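# Stand the cat litter pouch upright with clip attached

## Task

Set the cat litter pouch upright near the centre of the table, one of its wide faces turned toward the robot arms, not touching or overlapping the pan or the scoop. The clip must be fastened onto the pouch and holding it tightly. The pan must still be upright at the end. Declare the scene finished yourself with finished_scene.

## Robot and tools

Robot: two arms, left_arm and right_arm, each ending in a two-finger parallel gripper. Calibrated base places in the scene frame: left_arm at (-0.024, +0.244, 0) m, unrotated; right_arm at (+0.041, -0.340, 0) m with a tiny yaw (quat_wxyz +1.000, 0, 0, +0.012).

Frame: every position, orientation and target is in the scene frame. Origin sits on the table surface, halfway between the arms' nominal bases; +z points up, +x points away from the robot over the table, and left_arm is on the +y side. Arm names do not match image left/right. Reported hand positions and orientations may be off by a few centimetres, more when reaching far.

Gripper geometry: the fingers extend along the gripper's +z axis and move apart along its y axis. end_effector_position is the point between the finger pads, about 1 cm short of the fingertips. Opening runs from -1 (shut) to +1 (fully open, 0.094 m). grip_measured reports finger width on that same scale; it reads slightly wide when empty and does not show when contact starts, because it tracks your command until force saturates. Each pad squeezes about 50 to 64 N. To release, command well above grip_measured. For squashable items close slowly with a low opening_speed.

Row layout (used by both motion tools): always 16 numbers, even if one arm is idle: left_arm x, y, z, qw, qx, qy, qz, opening, then right_arm the same eight. x, y, z are an absolute place for end_effector_position in metres; the quaternion (w first) is an absolute orientation for the gripper. Both are poses, not offsets. To keep an arm still, resend its last reported pose and its desired opening every call; resending the measured pose can also relieve a press. To hold an orientation steady, repeat the same quaternion rather than copying a drifted reading.

execute_actions(actions, cameras): actions is a list of actions; each action is a list of 1 to 15 rows, one row per 1/30 s step, with the final row repeated to fill 15 steps (0.5 s). An action is rejected for both arms if any target lies more than 0.6 m from that gripper's current position along any of the gripper's own axes; the whole call is rejected if the first action fails this or anything is malformed. An empty list just reports state and images.

move(target, speed, blend, opening_speed, blocking, cameras): drives each gripper in a straight line from its Hand target toward the given row (or a list of up to 15 rows, sharing at most 10 s). speed is m/s, 0.002 to 2.9, default 0.25 (rotation up to twice that in rad/s), one value or one per target. blend is a corner radius in metres for lists. opening_speed is units per second on the -1..+1 scale, at least 0.2. blocking=false returns after about 0.5 s while the move continues; a new move replaces it. Paths ignore obstacles and the other arm. The result adds a move: line, e.g. done, off_target, moving, held or fault, plus limits (paced = pose was clipped, held = steps withheld). done means within 10 mm and 2 degrees at rest; neither done nor off_target tells you about contact.

wait(seconds 0 to 10): lets time pass with commands held; a running move keeps going. stop(): brakes the current move. zoom_image(camera, region): camera is cam_high or cam_low, region [x0, y0, x1, y1] in pixels, at most 504 by 504, from that camera's latest image. read_manual(section): licence text only. finished_scene(scene): ends the current scene, given its number; irreversible.

Result lines: positions and quaternions of each end effector, Hand target (where each arm is actually being sent, often short of your command, so send the remainder next), Tool commands, grip_measured, Joint positions (last value is finger width in metres), Joint velocities (may read within noise or be omitted), joint torques (include gravity; joints 1 to 3 wrap sign past ±28 N m), motor temperatures. Images come from cam_high and cam_low, each 896x504.

Controller behaviour: each step, commanded orientation is limited to 40 degrees from the measured one; position takes priority if both cannot be reached. Friction can leave a gripper a centimetre or more off target in free air without any contact. Small commands may not start motion.

Cautions: do not drop the pouch or clip, release anything while it moves, slam, strike or shove hard; faster motions and targets far past a contact hit harder. Never let the arms collide or one gripper close on the other's fingers; the clearance check does not guard grippers or wrist cameras against each other. Route paths around an arm's own base, not near it, or its shoulder posture may flip. Nothing may fall or be left off the table, and keep the pan upright. Loose objects may be nudged by brief disturbances. Motors heat when holding loads, stretching out or straining at unreachable poses: 75 °C gives MOTOR HOT, 90 °C folds that arm away for good, 100 °C makes it collapse.

Each tool is called after "Emit:" by a JSON object that holds its "method" and its "body".

## Session

Emit:
{"method": "execute_actions", "body": {"actions": []}}

Scene clock: 0.00 s.
left_arm: end_effector_position=(+0.3860, +0.2951, +0.1255) grip_measured=+1.000 end_effector_quat_wxyz=(+0.466, -0.356, +0.808, -0.062) | right_arm: end_effector_position=(+0.1356, -0.1588, +0.1164) grip_measured=+1.000 end_effector_quat_wxyz=(+0.373, -0.231, +0.889, +0.133)
Joint positions: left_arm=[0.032 1.442 0.727 0.108 -0.208 -0.69 0.094] | right_arm=[1.654 0.743 0.521 -0.887 0.697 1 0.094]
Joint velocities: within noise
Joint torques (N m): no reading
Motor temperatures (°C): left_arm=[30 33 35 31 29 30 28] | right_arm=[27 36 33 30 26 27 28]
Heat: left arm: 35 °C; right arm: 36 °C.
Hand target: left_arm +0.3871, +0.2959, +0.1305; +0.471, -0.356, +0.805, -0.061 | right_arm +0.1377, -0.1597, +0.1200; +0.380, -0.228, +0.887, +0.132
Tool commands: left_gripper/opening=+1.0 right_gripper/opening=+1.0

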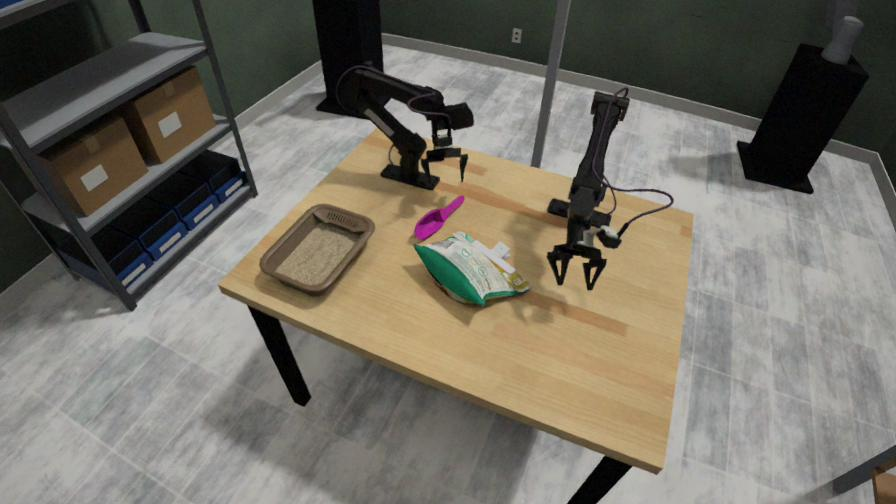

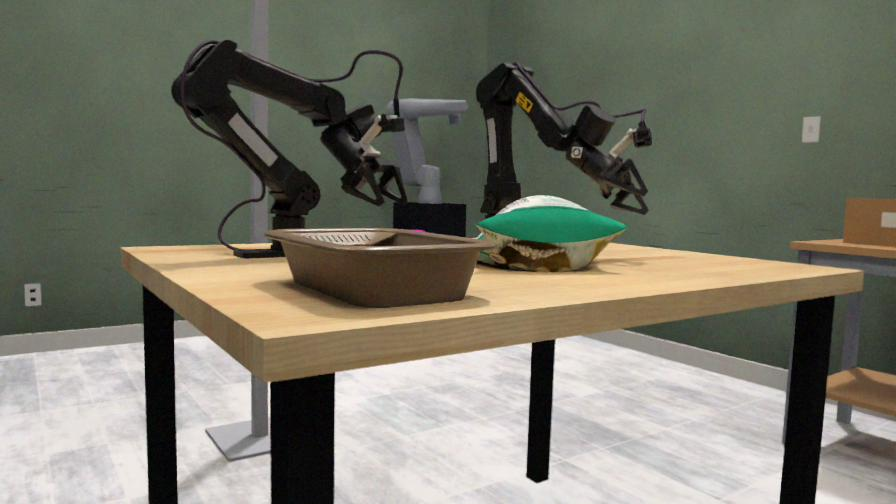

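Emit:
{"method": "zoom_image", "body": {"camera": "cam_high", "region": [380, 180, 560, 320]}}

Emit:
{"method": "zoom_image", "body": {"camera": "cam_low", "region": [440, 160, 680, 300]}}

Emit:
{"method": "zoom_image", "body": {"camera": "cam_high", "region": [230, 100, 700, 480]}}

Scaled by 2.800.

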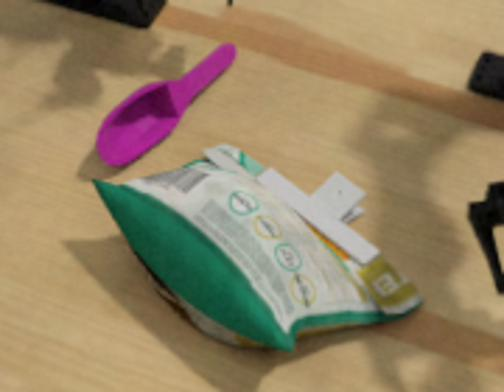

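Scaled by 2.100.

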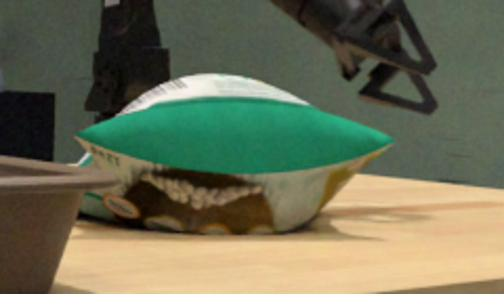

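Scaled by 1.072.

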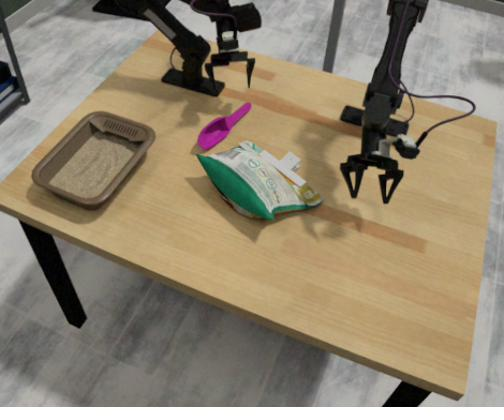

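Emit:
{"method": "zoom_image", "body": {"camera": "cam_high", "region": [450, 230, 534, 300]}}

Emit:
{"method": "zoom_image", "body": {"camera": "cam_high", "region": [410, 225, 480, 265]}}

Emit:
{"method": "zoom_image", "body": {"camera": "cam_low", "region": [464, 180, 644, 280]}}

Scaled by 6.000.

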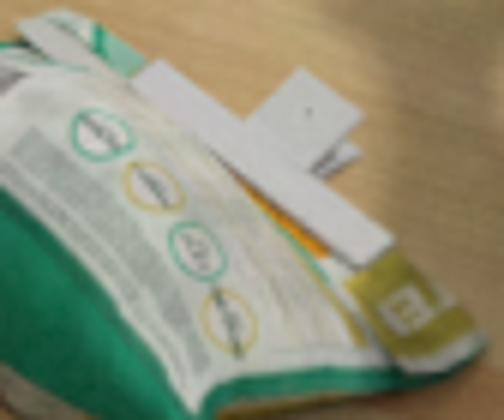

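Scaled by 7.200.

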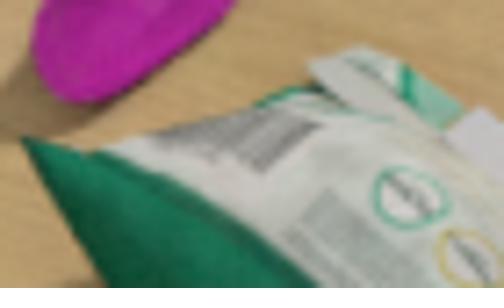

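Scaled by 2.800.

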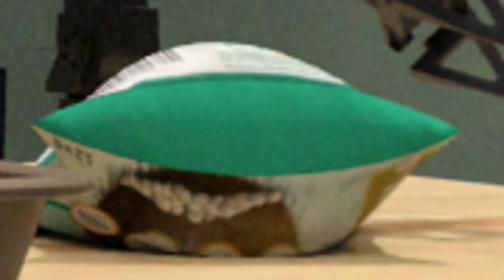

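Emit:
{"method": "move", "body": {"target": [0.40, 0.32, 0.12, 0, 0, 1, 0, -1, 0.1377, -0.1597, 0.12, 0.38, -0.228, 0.887, 0.132, -1]}}

Emit:
{"method": "move", "body": {"target": [0.40, 0.32, 0.03, 0, 0, 1, 0, -1, 0.1377, -0.1597, 0.12, 0.38, -0.228, 0.887, 0.132, -1]}}

Scene clock: 5.50 s.
left_arm: end_effector_position=(+0.3969, +0.3205, +0.1224) grip_measured=-0.994 end_effector_quat_wxyz=(+0.004, -0.005, +1.000, -0.002) | right_arm: end_effector_position=(+0.1356, -0.1588, +0.1164) grip_measured=-0.991 end_effector_quat_wxyz=(+0.373, -0.231, +0.889, +0.133)
Joint positions: left_arm=[0.18 2.208 2.128 -1.483 0.006 0.17 0] | right_arm=[1.654 0.743 0.521 -0.887 0.697 1 0]
Joint torques (N m): left_arm=[-0.25 -9.33 8.4 0.28 -0.06 0.02] | right_arm=[-0.23 -0.17 6.83 0.87 0.51 -0.03]
Heat: left arm: 37 °C; right arm: 36 °C.
Hand target: left_arm +0.3999, +0.3200, +0.1199; +0.000, +0.000, +1.000, +0.000 | right_arm +0.1377, -0.1597, +0.1199; +0.380, -0.228, +0.887, +0.132
Off the commanded pose: left_arm 0.004 m, 1 deg | right_arm 0.004 m, 1 deg.
move: done

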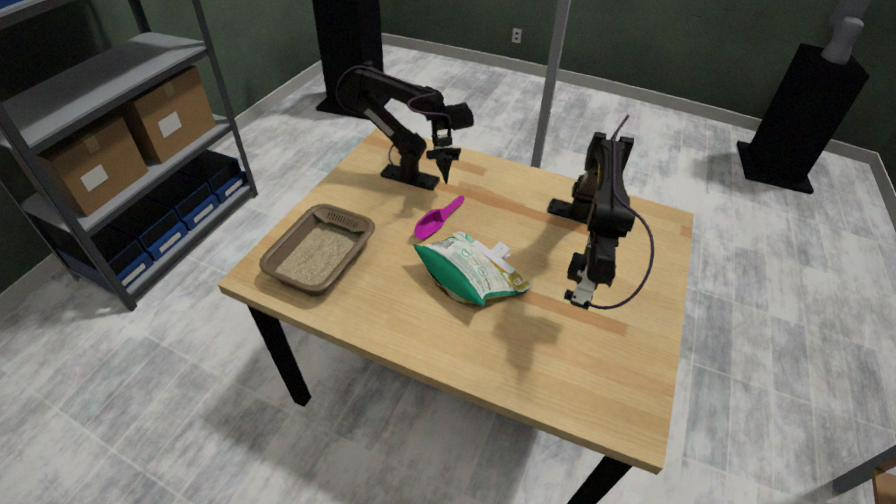

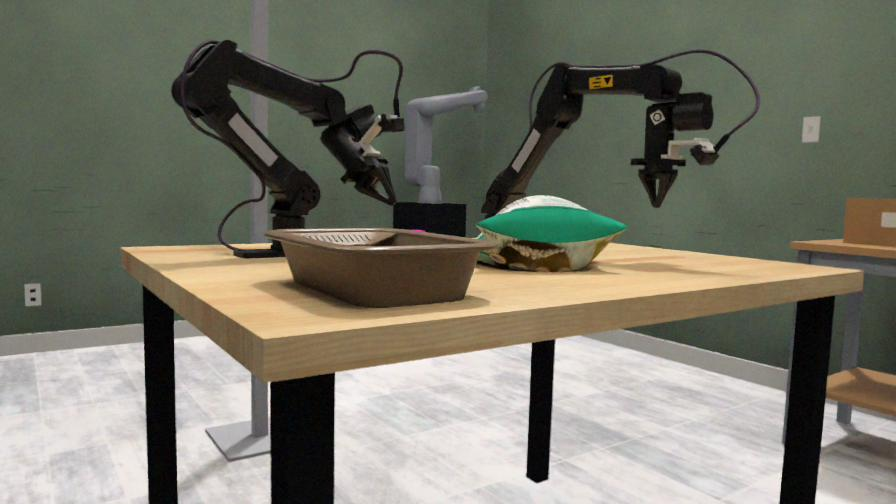

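Scene clock: 6.77 s.
left_arm: end_effector_position=(+0.3986, +0.3208, +0.0368) grip_measured=-0.994 end_effector_quat_wxyz=(+0.002, -0.005, +1.000, -0.003) | right_arm: end_effector_position=(+0.1356, -0.1588, +0.1164) grip_measured=-0.991 end_effector_quat_wxyz=(+0.373, -0.231, +0.889, +0.133)
Joint positions: left_arm=[0.18 2.225 1.814 -1.157 0.006 0.17 0] | right_arm=[1.654 0.743 0.521 -0.887 0.697 1 0]
Joint torques (N m): left_arm=[-0.36 -9.98 5.76 0.63 -0.14 0.02] | right_arm=[-0.02 -0.16 6.94 0.92 0.48 -0.01]
Heat: left arm: 37 °C; right arm: 36 °C.
Hand target: left_arm +0.3998, +0.3199, +0.0300; +0.000, +0.000, +1.000, +0.000 | right_arm +0.1377, -0.1597, +0.1199; +0.380, -0.228, +0.887, +0.132
Off the commanded pose: left_arm 0.007 m, 1 deg | right_arm 0.004 m, 1 deg.
move: done

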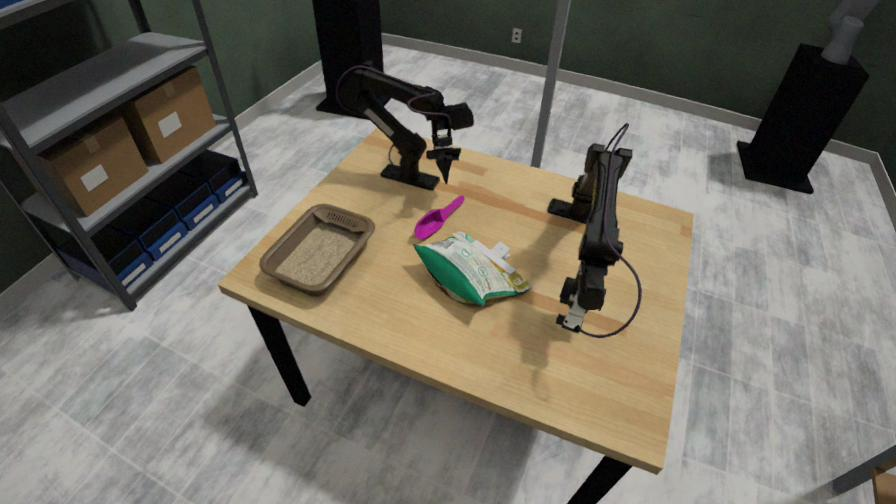

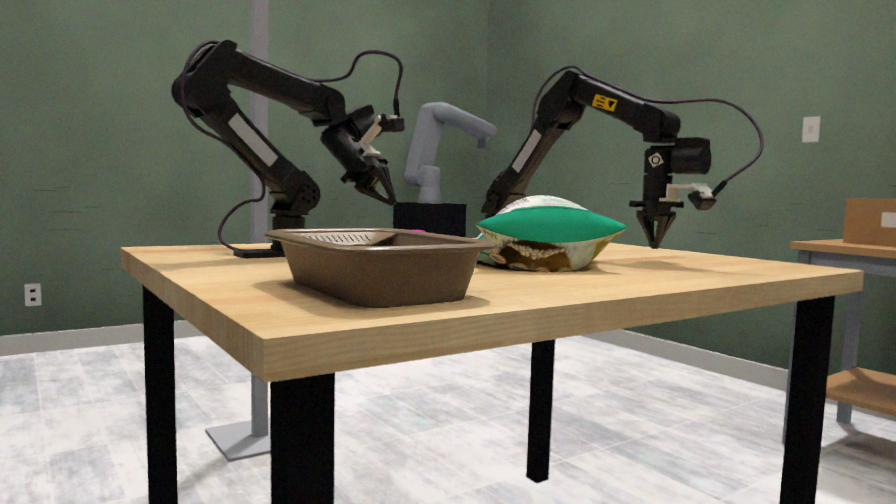

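Emit:
{"method": "move", "body": {"target": [[0.40, 0.32, 0.08, 0, 0.7071, -0.7071, 0, -1, 0.1377, -0.1597, 0.12, 0.38, -0.228, 0.887, 0.132, -1],[0.50, 0.20, 0.03, 0, 0.7071, -0.7071, 0, -1, 0.1377, -0.1597, 0.12, 0.38, -0.228, 0.887, 0.132, -1]]}}

Emit:
{"method": "zoom_image", "body": {"camera": "cam_high", "region": [400, 180, 680, 380]}}

Emit:
{"method": "zoom_image", "body": {"camera": "cam_low", "region": [400, 100, 800, 350]}}

Scene clock: 12.33 s.
left_arm: end_effector_position=(+0.5021, +0.1964, +0.0383) grip_measured=-0.995 end_effector_quat_wxyz=(-0.024, +0.703, -0.710, +0.033) | right_arm: end_effector_position=(+0.1356, -0.1588, +0.1164) grip_measured=-0.991 end_effector_quat_wxyz=(+0.373, -0.231, +0.889, +0.133)
Joint positions: left_arm=[-0.09 2.783 2.843 -1.549 0.006 -1.652 0] | right_arm=[1.654 0.743 0.521 -0.887 0.697 1 0]
Joint torques (N m): left_arm=[0.42 -11.97 8.21 0.39 -0.05 -0.01] | right_arm=[-0.02 -0.01 6.9 0.89 0.46 -0.03]
Motor temperatures (°C): left_arm=[30 38 37 31 29 30 28] | right_arm=[27 36 34 30 26 27 28]
Heat: left arm: 38 °C; right arm: 36 °C.
Hand target: left_arm +0.4992, +0.2000, +0.0298; -0.019, +0.707, -0.707, +0.022 | right_arm +0.1377, -0.1597, +0.1199; +0.380, -0.228, +0.887, +0.132
Off the commanded pose: left_arm 0.009 m, 5 deg | right_arm 0.004 m, 1 deg.
elbow stopped short (left arm): the move would have taken joint 3 (elbow) straighter than the controller allows.
move: off_target (left_arm)

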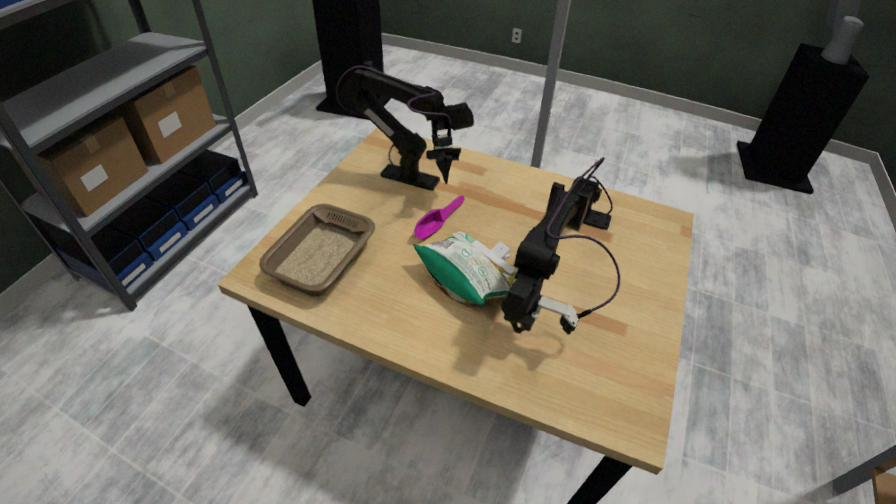

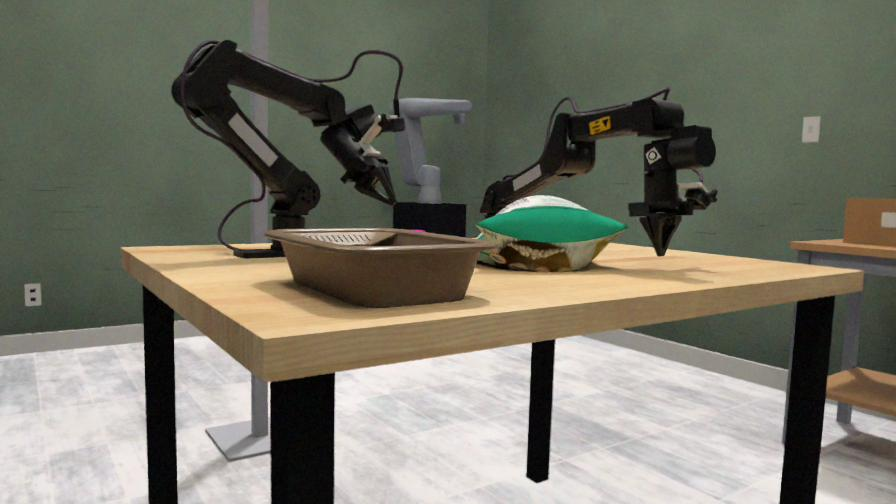

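Scaled by 1.800.

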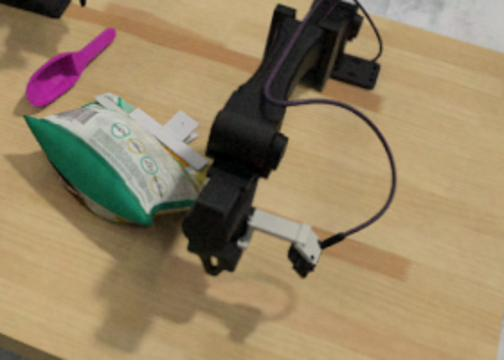

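Scaled by 1.260.

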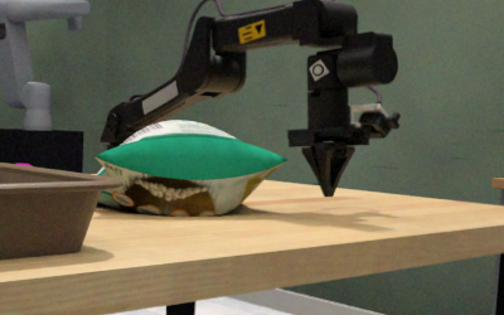

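Emit:
{"method": "zoom_image", "body": {"camera": "cam_high", "region": [360, 90, 520, 240]}}

Emit:
{"method": "zoom_image", "body": {"camera": "cam_low", "region": [320, 90, 460, 240]}}

Scaled by 3.150.

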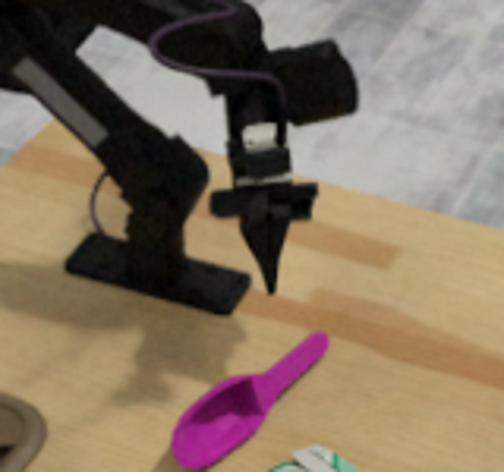

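Scaled by 3.360.

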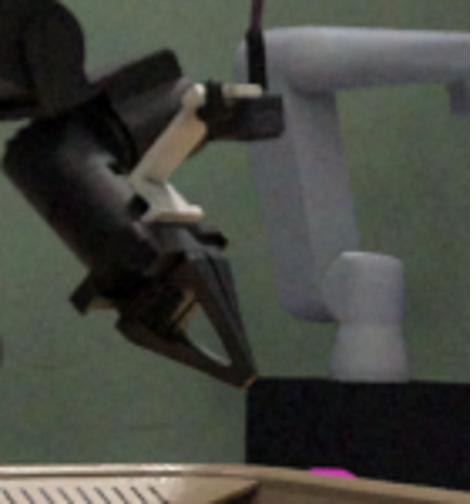

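Emit:
{"method": "move", "body": {"target": [[0.45, 0.25, 0.10, 0.2706, -0.6533, 0.6533, -0.2706, -1, 0.1377, -0.1597, 0.12, 0.38, -0.228, 0.887, 0.132, -1],[0.45, 0.25, 0.03, 0.2706, -0.6533, 0.6533, -0.2706, -1, 0.15, -0.20, 0.15, 0.2706, 0.6533, 0.6533, 0.2706, -1]]}}

Emit:
{"method": "zoom_image", "body": {"camera": "cam_high", "region": [480, 230, 640, 390]}}

Emit:
{"method": "zoom_image", "body": {"camera": "cam_low", "region": [560, 140, 760, 290]}}

Emit:
{"method": "zoom_image", "body": {"camera": "cam_high", "region": [360, 90, 520, 240]}}

Emit:
{"method": "zoom_image", "body": {"camera": "cam_low", "region": [320, 90, 460, 240]}}

Scene clock: 19.50 s.
left_arm: end_effector_position=(+0.4543, +0.2482, +0.0417) grip_measured=-0.995 end_effector_quat_wxyz=(-0.277, +0.652, -0.648, +0.280) | right_arm: end_effector_position=(+0.1487, -0.2010, +0.1388) grip_measured=-0.991 end_effector_quat_wxyz=(+0.061, +0.501, +0.814, +0.288)
Joint positions: left_arm=[0.01 1.882 0.972 0.148 0.008 -1.572 0] | right_arm=[1.005 0.58 0.669 -1.074 0.123 2.096 0]
Joint torques (N m): left_arm=[0.55 -7.21 5.52 1.73 0.02 0.1] | right_arm=[-0.83 0.77 8.91 1.14 0.09 0.05]
Heat: left arm: 38 °C; right arm: 36 °C.
Hand target: left_arm +0.4498, +0.2501, +0.0302; -0.271, +0.653, -0.653, +0.271 | right_arm +0.1509, -0.2006, +0.1498; +0.063, +0.504, +0.807, +0.301
Off the commanded pose: left_arm 0.013 m, 1 deg | right_arm 0.011 m, 35 deg.
joint sent to its limit (right arm) — joint 6 (wrist roll), upper limit. The joint targets are off in orientation, not in position.
move: off_target (left_arm, right_arm)

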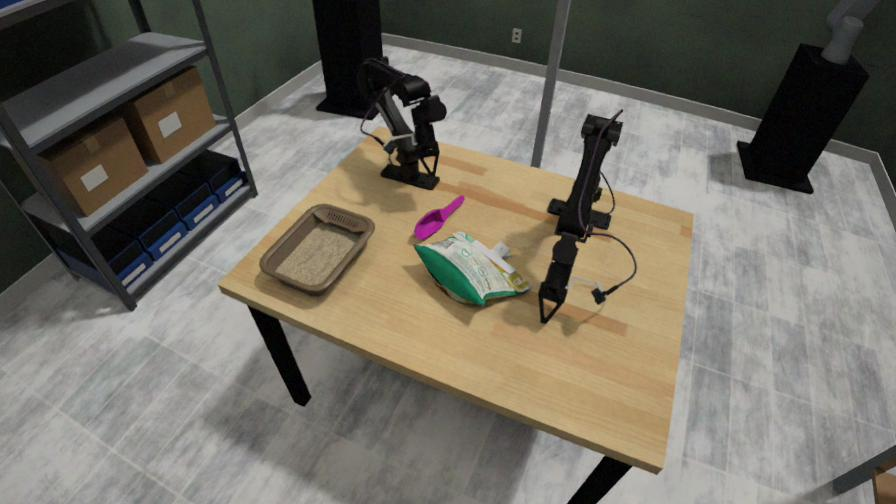

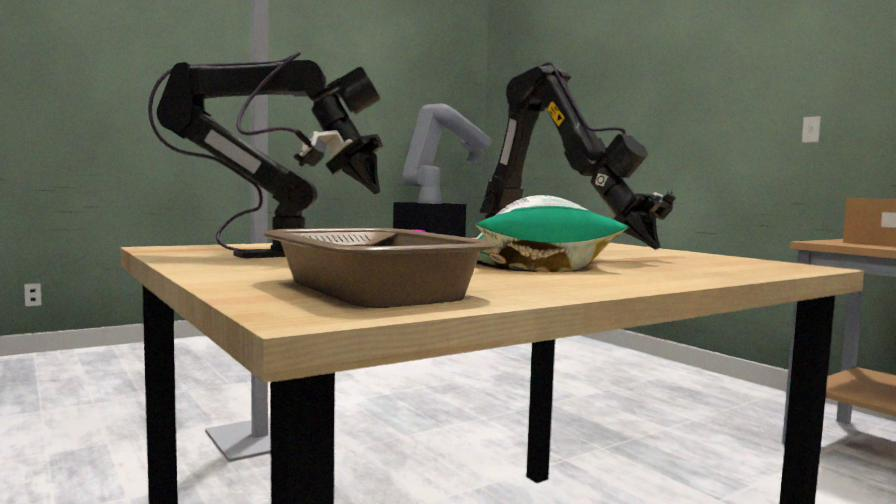

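Scaled by 3.150.

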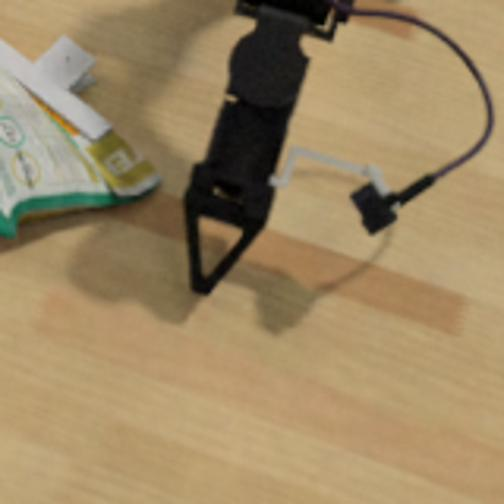

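Scaled by 2.520.

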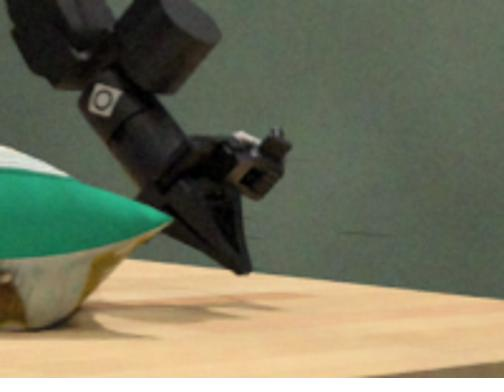

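Scaled by 3.150.

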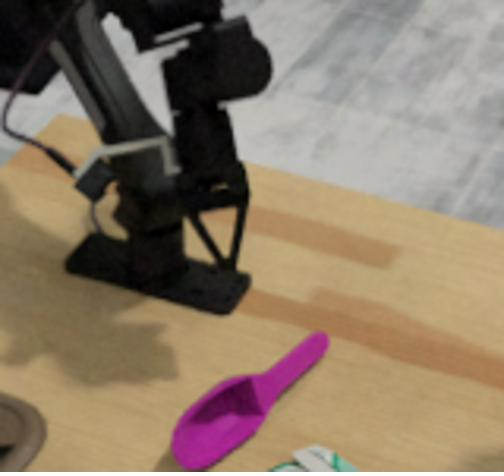

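Scaled by 3.360.

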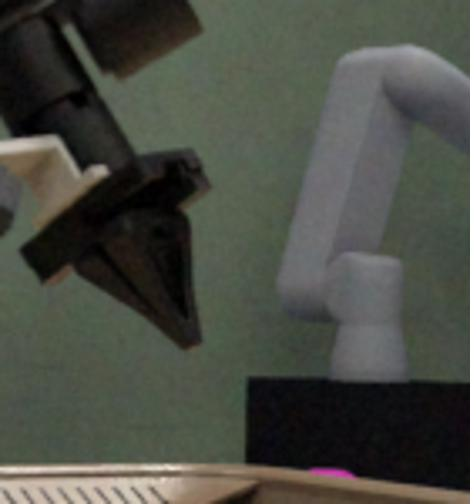

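Emit:
{"method": "move", "body": {"target": [[0.38, 0.28, 0.28, 0.2706, -0.6533, 0.6533, -0.2706, -1, 0.32, -0.22, 0.22, 0.2706, 0.6533, 0.6533, 0.2706, -1]]}}

Emit:
{"method": "zoom_image", "body": {"camera": "cam_high", "region": [480, 170, 640, 330]}}

Emit:
{"method": "zoom_image", "body": {"camera": "cam_low", "region": [560, 40, 760, 190]}}

Emit:
{"method": "zoom_image", "body": {"camera": "cam_high", "region": [360, 90, 520, 240]}}

Emit:
{"method": "zoom_image", "body": {"camera": "cam_low", "region": [320, 40, 480, 190]}}

Scene clock: 21.90 s.
left_arm: end_effector_position=(+0.3821, +0.2790, +0.2713) grip_measured=-0.995 end_effector_quat_wxyz=(-0.266, +0.658, -0.652, +0.269) | right_arm: end_effector_position=(+0.3146, -0.2170, +0.2091) grip_measured=-0.991 end_effector_quat_wxyz=(+0.259, +0.651, +0.663, +0.265)
Joint positions: left_arm=[0.121 1.463 1.495 -0.831 0.086 -1.494 0] | right_arm=[0.643 1.105 1.023 -0.839 0.428 2.074 0]
Joint torques (N m): left_arm=[0.38 -5.81 9.2 1.49 0.04 0.13] | right_arm=[-0.8 -2.32 9.54 1.19 0.39 0.03]
Heat: left arm: 38 °C; right arm: 36 °C.
Hand target: left_arm +0.3800, +0.2800, +0.2798; -0.271, +0.653, -0.653, +0.271 | right_arm +0.3197, -0.2201, +0.2199; +0.271, +0.653, +0.653, +0.271
Off the commanded pose: left_arm 0.009 m, 1 deg | right_arm 0.013 m, 2 deg.
move: off_target (right_arm)

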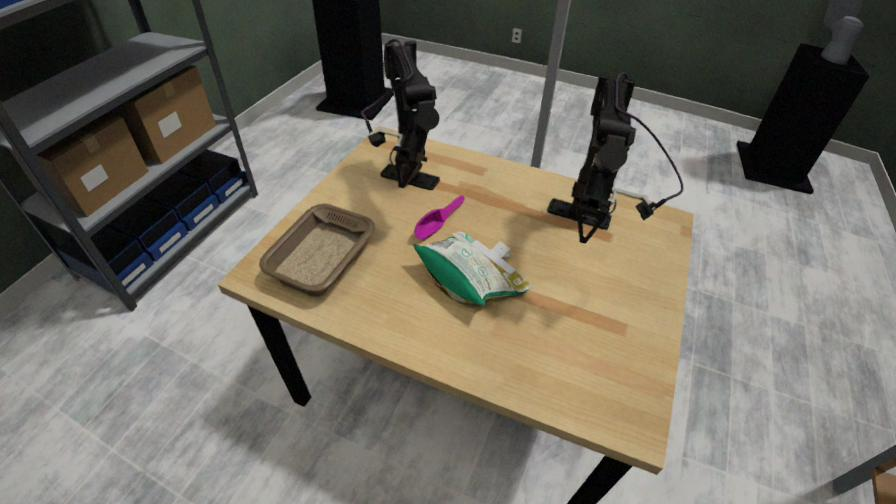

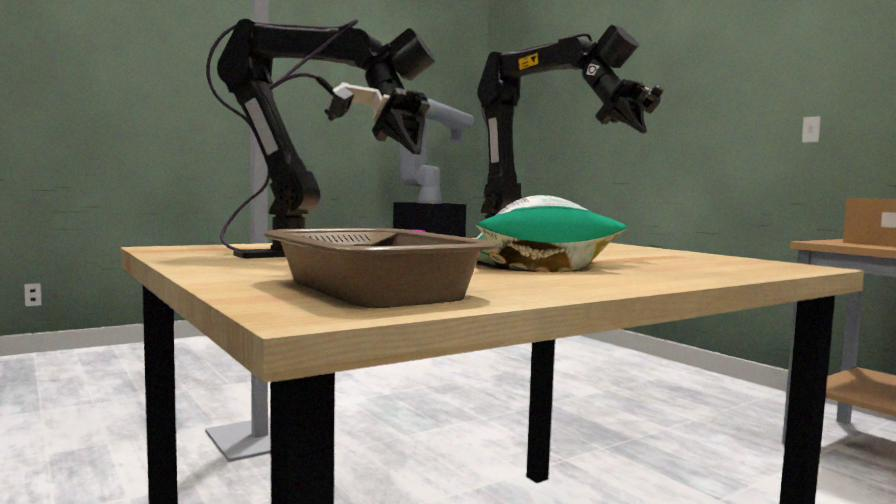

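Scaled by 3.150.

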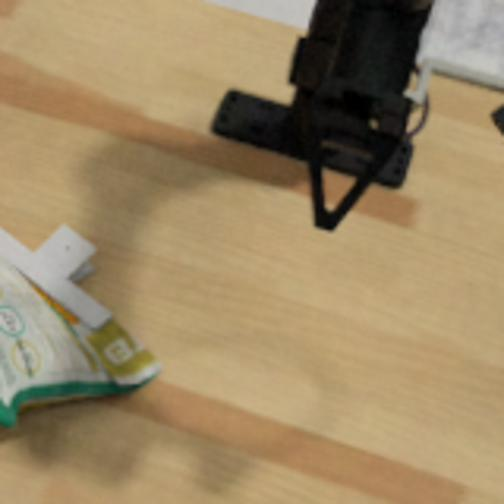

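Scaled by 2.520.

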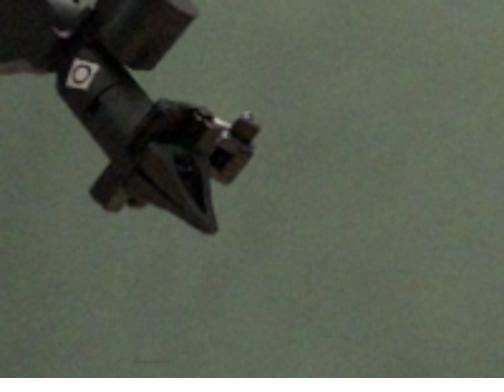

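Scaled by 3.150.

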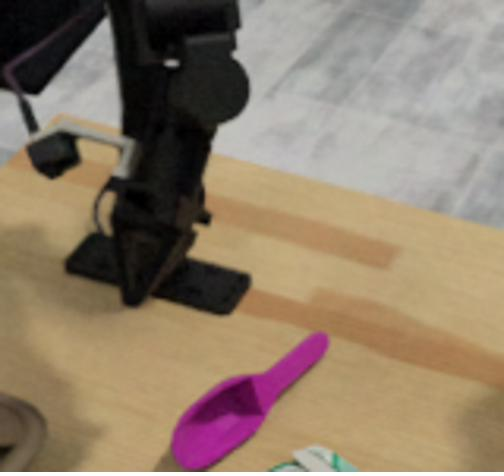

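Scaled by 3.150.

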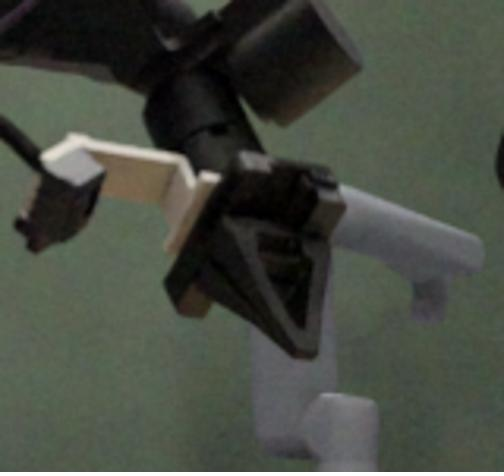

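Emit:
{"method": "zoom_image", "body": {"camera": "cam_low", "region": [100, 200, 300, 400]}}

Emit:
{"method": "zoom_image", "body": {"camera": "cam_low", "region": [440, 190, 560, 290]}}

Emit:
{"method": "zoom_image", "body": {"camera": "cam_low", "region": [550, 190, 670, 290]}}

Emit:
{"method": "zoom_image", "body": {"camera": "cam_high", "region": [440, 220, 550, 310]}}

Emit:
{"method": "zoom_image", "body": {"camera": "cam_low", "region": [780, 220, 880, 320]}}

Scaled by 2.520.

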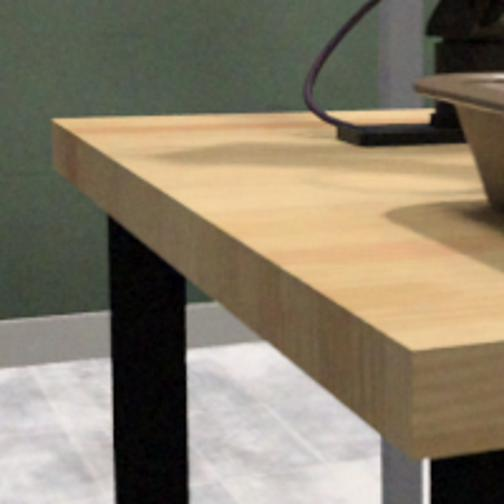

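Scaled by 4.200.

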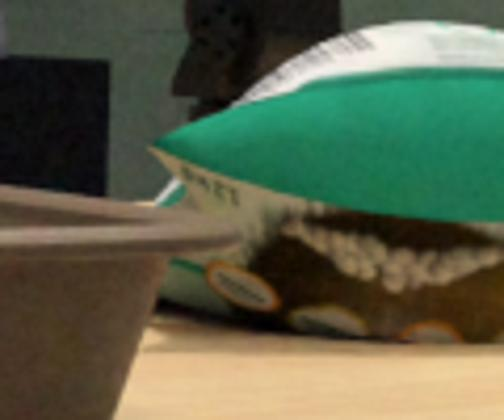

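Scaled by 4.200.

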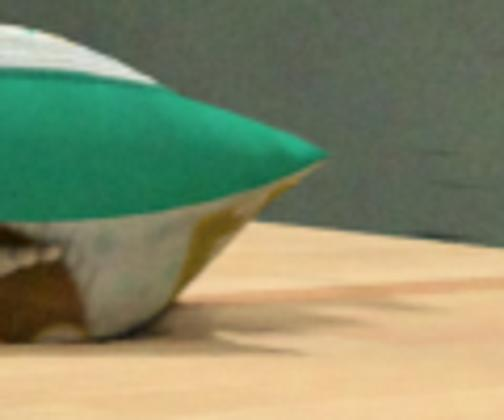

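Scaled by 4.582.

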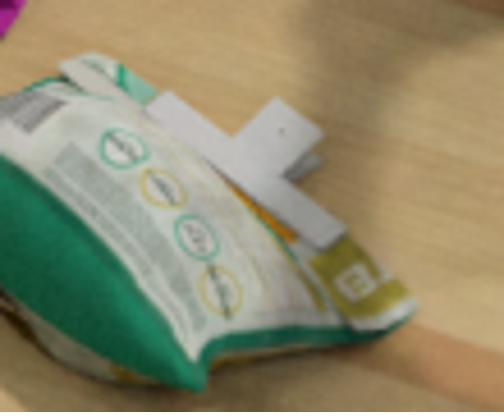

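Scaled by 5.040.

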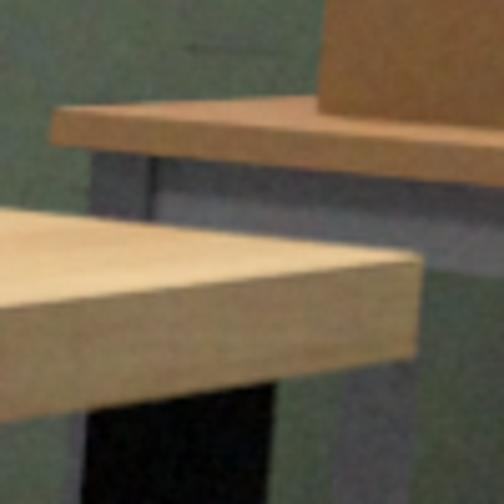

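Emit:
{"method": "move", "body": {"target": [[0.30, 0.26, 0.25, 0.4226, 0, 0.9063, 0, 0, 0.17, -0.32, 0.25, 0.38, 0, 0.925, 0, -1],[0.24, 0.20, 0.16, 0.4496,0.7058,0.4619,0.2942, 0.06, 0.17, -0.32, 0.25, 0.38, 0, 0.925, 0, -1]]}}

Scene clock: 36.73 s.
left_arm: end_effector_position=(+0.2422, +0.2010, +0.1636) grip_measured=+0.058 end_effector_quat_wxyz=(+0.447, +0.706, +0.461, +0.300) | right_arm: end_effector_position=(+0.1726, -0.3159, +0.2431) grip_measured=-0.991 end_effector_quat_wxyz=(+0.363, -0.011, +0.932, +0.016)
Joint positions: left_arm=[0.161 0.621 0.382 -0.264 0.504 1.843 0.05] | right_arm=[0.911 0.582 1.088 -1.545 0.547 0.757 0]
Joint torques (N m): left_arm=[0.43 0.17 6.6 1.91 0.29 -0.01] | right_arm=[-0.85 2.24 7.16 0.9 0.31 -0.12]
Heat: left arm: 39 °C; right arm: 38 °C.
Hand target: left_arm +0.2401, +0.2000, +0.1599; +0.449, +0.706, +0.462, +0.294 | right_arm +0.1710, -0.3205, +0.2497; +0.369, -0.007, +0.929, +0.018
Off the commanded pose: left_arm 0.004 m, 1 deg | right_arm 0.008 m, 3 deg.
joint sent to its limit (right arm) — joint 4 (wrist pitch), lower limit. The joint targets are off in orientation, not in position.
move: off_target (right_arm)

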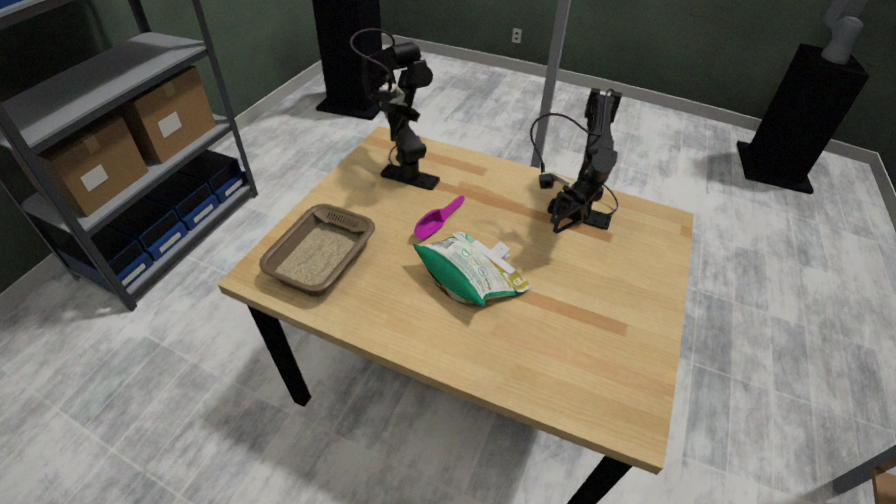

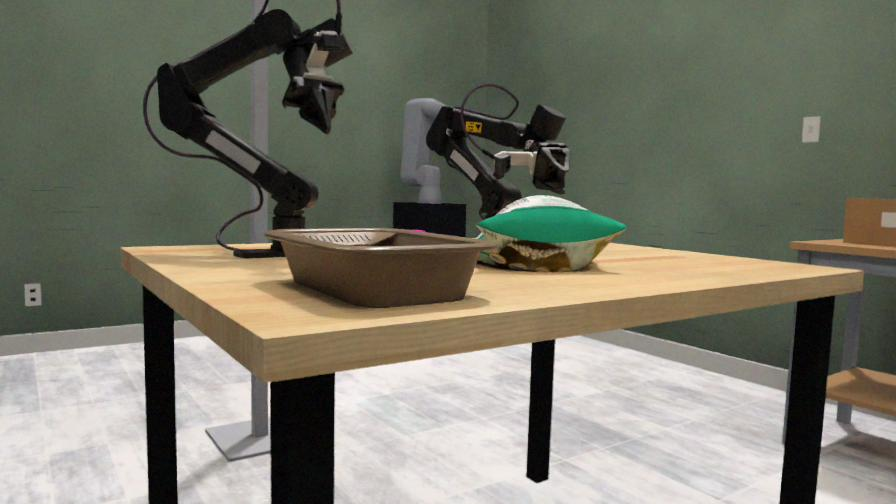

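Emit:
{"method": "move", "body": {"target": [[0.262, 0.143, 0.042, 0.4496,0.7058,0.4619,0.2942, 0.06, 0.17, -0.32, 0.25, 0.363, -0.011, 0.932, 0.016, -1]], "speed": 0.12}}

Emit:
{"method": "zoom_image", "body": {"camera": "cam_high", "region": [430, 190, 560, 310]}}

Emit:
{"method": "zoom_image", "body": {"camera": "cam_low", "region": [440, 100, 660, 290]}}

Scene clock: 39.20 s.
left_arm: end_effector_position=(+0.2661, +0.1432, +0.0468) grip_measured=+0.058 end_effector_quat_wxyz=(+0.452, +0.705, +0.456, +0.301) | right_arm: end_effector_position=(+0.1711, -0.3165, +0.2435) grip_measured=-0.991 end_effector_quat_wxyz=(+0.358, -0.014, +0.933, +0.017)
Joint positions: left_arm=[-0.259 1.412 0.023 0.961 0.137 1.646 0.05] | right_arm=[0.884 0.582 1.095 -1.546 0.525 0.73 0]
Joint torques (N m): left_arm=[-0.42 -1.76 3.69 2.02 0.02 -0.11] | right_arm=[-1.03 2.76 7.1 0.9 0.26 -0.06]
Heat: left arm: 39 °C; right arm: 38 °C.
Hand target: left_arm +0.2621, +0.1430, +0.0422; +0.450, +0.706, +0.462, +0.294 | right_arm +0.1701, -0.3200, +0.2498; +0.363, -0.011, +0.932, +0.016
Off the commanded pose: left_arm 0.006 m, 1 deg | right_arm 0.007 m, 1 deg.
joint sent to its limit (right arm) — joint 4 (wrist pitch), lower limit. The joint targets still meet the commanded pose.
move: done

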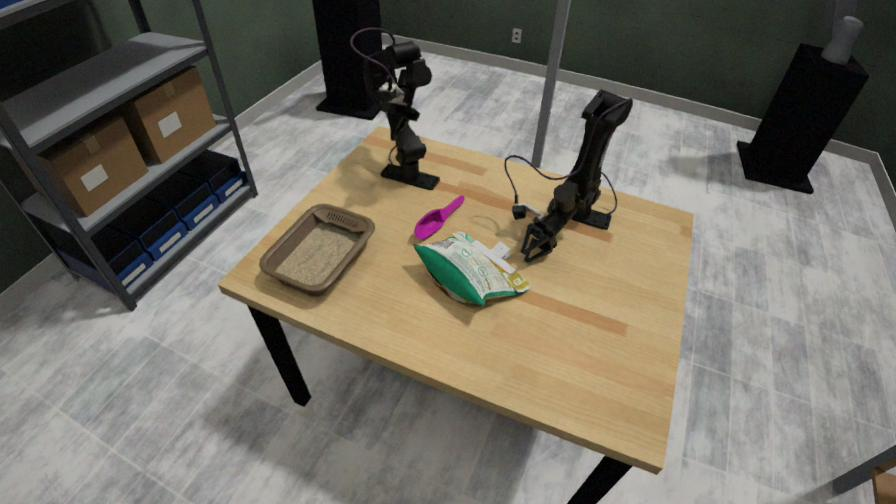

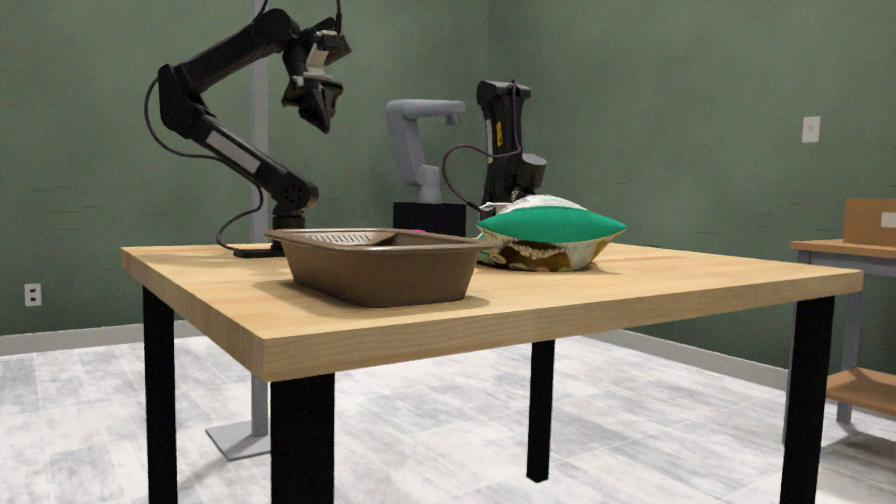

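Scaled by 3.877.

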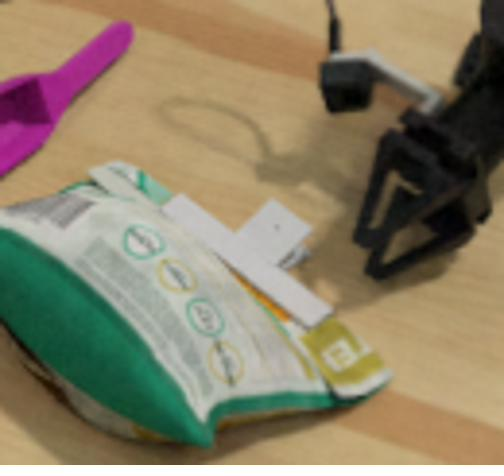

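Scaled by 2.291.

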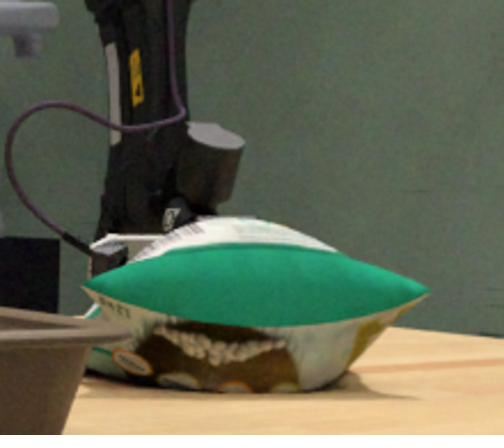

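Emit:
{"method": "move", "body": {"target": [[0.30, 0.122, 0.036, 0.4496,0.7058,0.4619,0.2942, 0.06, 0.17, -0.32, 0.25, 0.363, -0.011, 0.932, 0.016, -1]], "speed": 0.08}}

Emit:
{"method": "zoom_image", "body": {"camera": "cam_high", "region": [450, 200, 560, 310]}}

Scene clock: 40.63 s.
left_arm: end_effector_position=(+0.2963, +0.1246, +0.0345) grip_measured=+0.058 end_effector_quat_wxyz=(+0.445, +0.710, +0.460, +0.295) | right_arm: end_effector_position=(+0.1711, -0.3165, +0.2435) grip_measured=-0.991 end_effector_quat_wxyz=(+0.358, -0.014, +0.933, +0.017)
Joint positions: left_arm=[-0.315 1.651 0.149 1.056 0.087 1.622 0.05] | right_arm=[0.884 0.582 1.095 -1.546 0.525 0.73 0]
Joint torques (N m): left_arm=[-0.5 -3.06 4.94 2.02 -0.09 -0.15] | right_arm=[-0.94 2.78 7.21 0.95 0.3 -0.13]
Heat: left arm: 38 °C; right arm: 38 °C.
Hand target: left_arm +0.2999, +0.1220, +0.0361; +0.450, +0.706, +0.462, +0.294 | right_arm +0.1701, -0.3200, +0.2498; +0.363, -0.011, +0.932, +0.017
Off the commanded pose: left_arm 0.005 m, 1 deg | right_arm 0.007 m, 1 deg.
joint sent to its limit (right arm) — joint 4 (wrist pitch), lower limit. The joint targets still meet the commanded pose.
move: done

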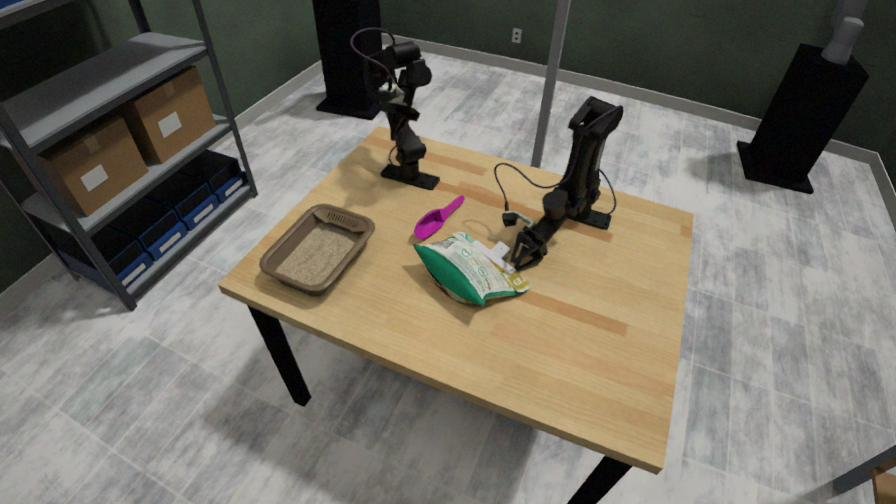

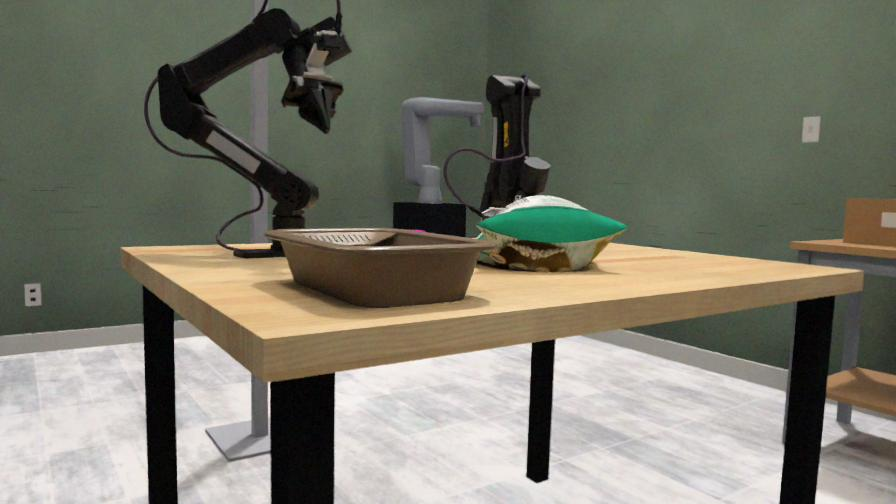

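Scaled by 4.582.

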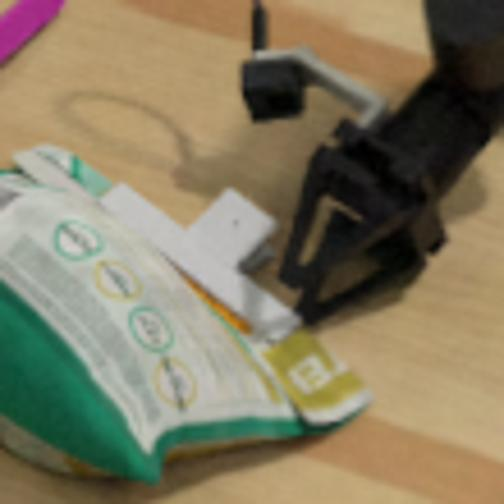

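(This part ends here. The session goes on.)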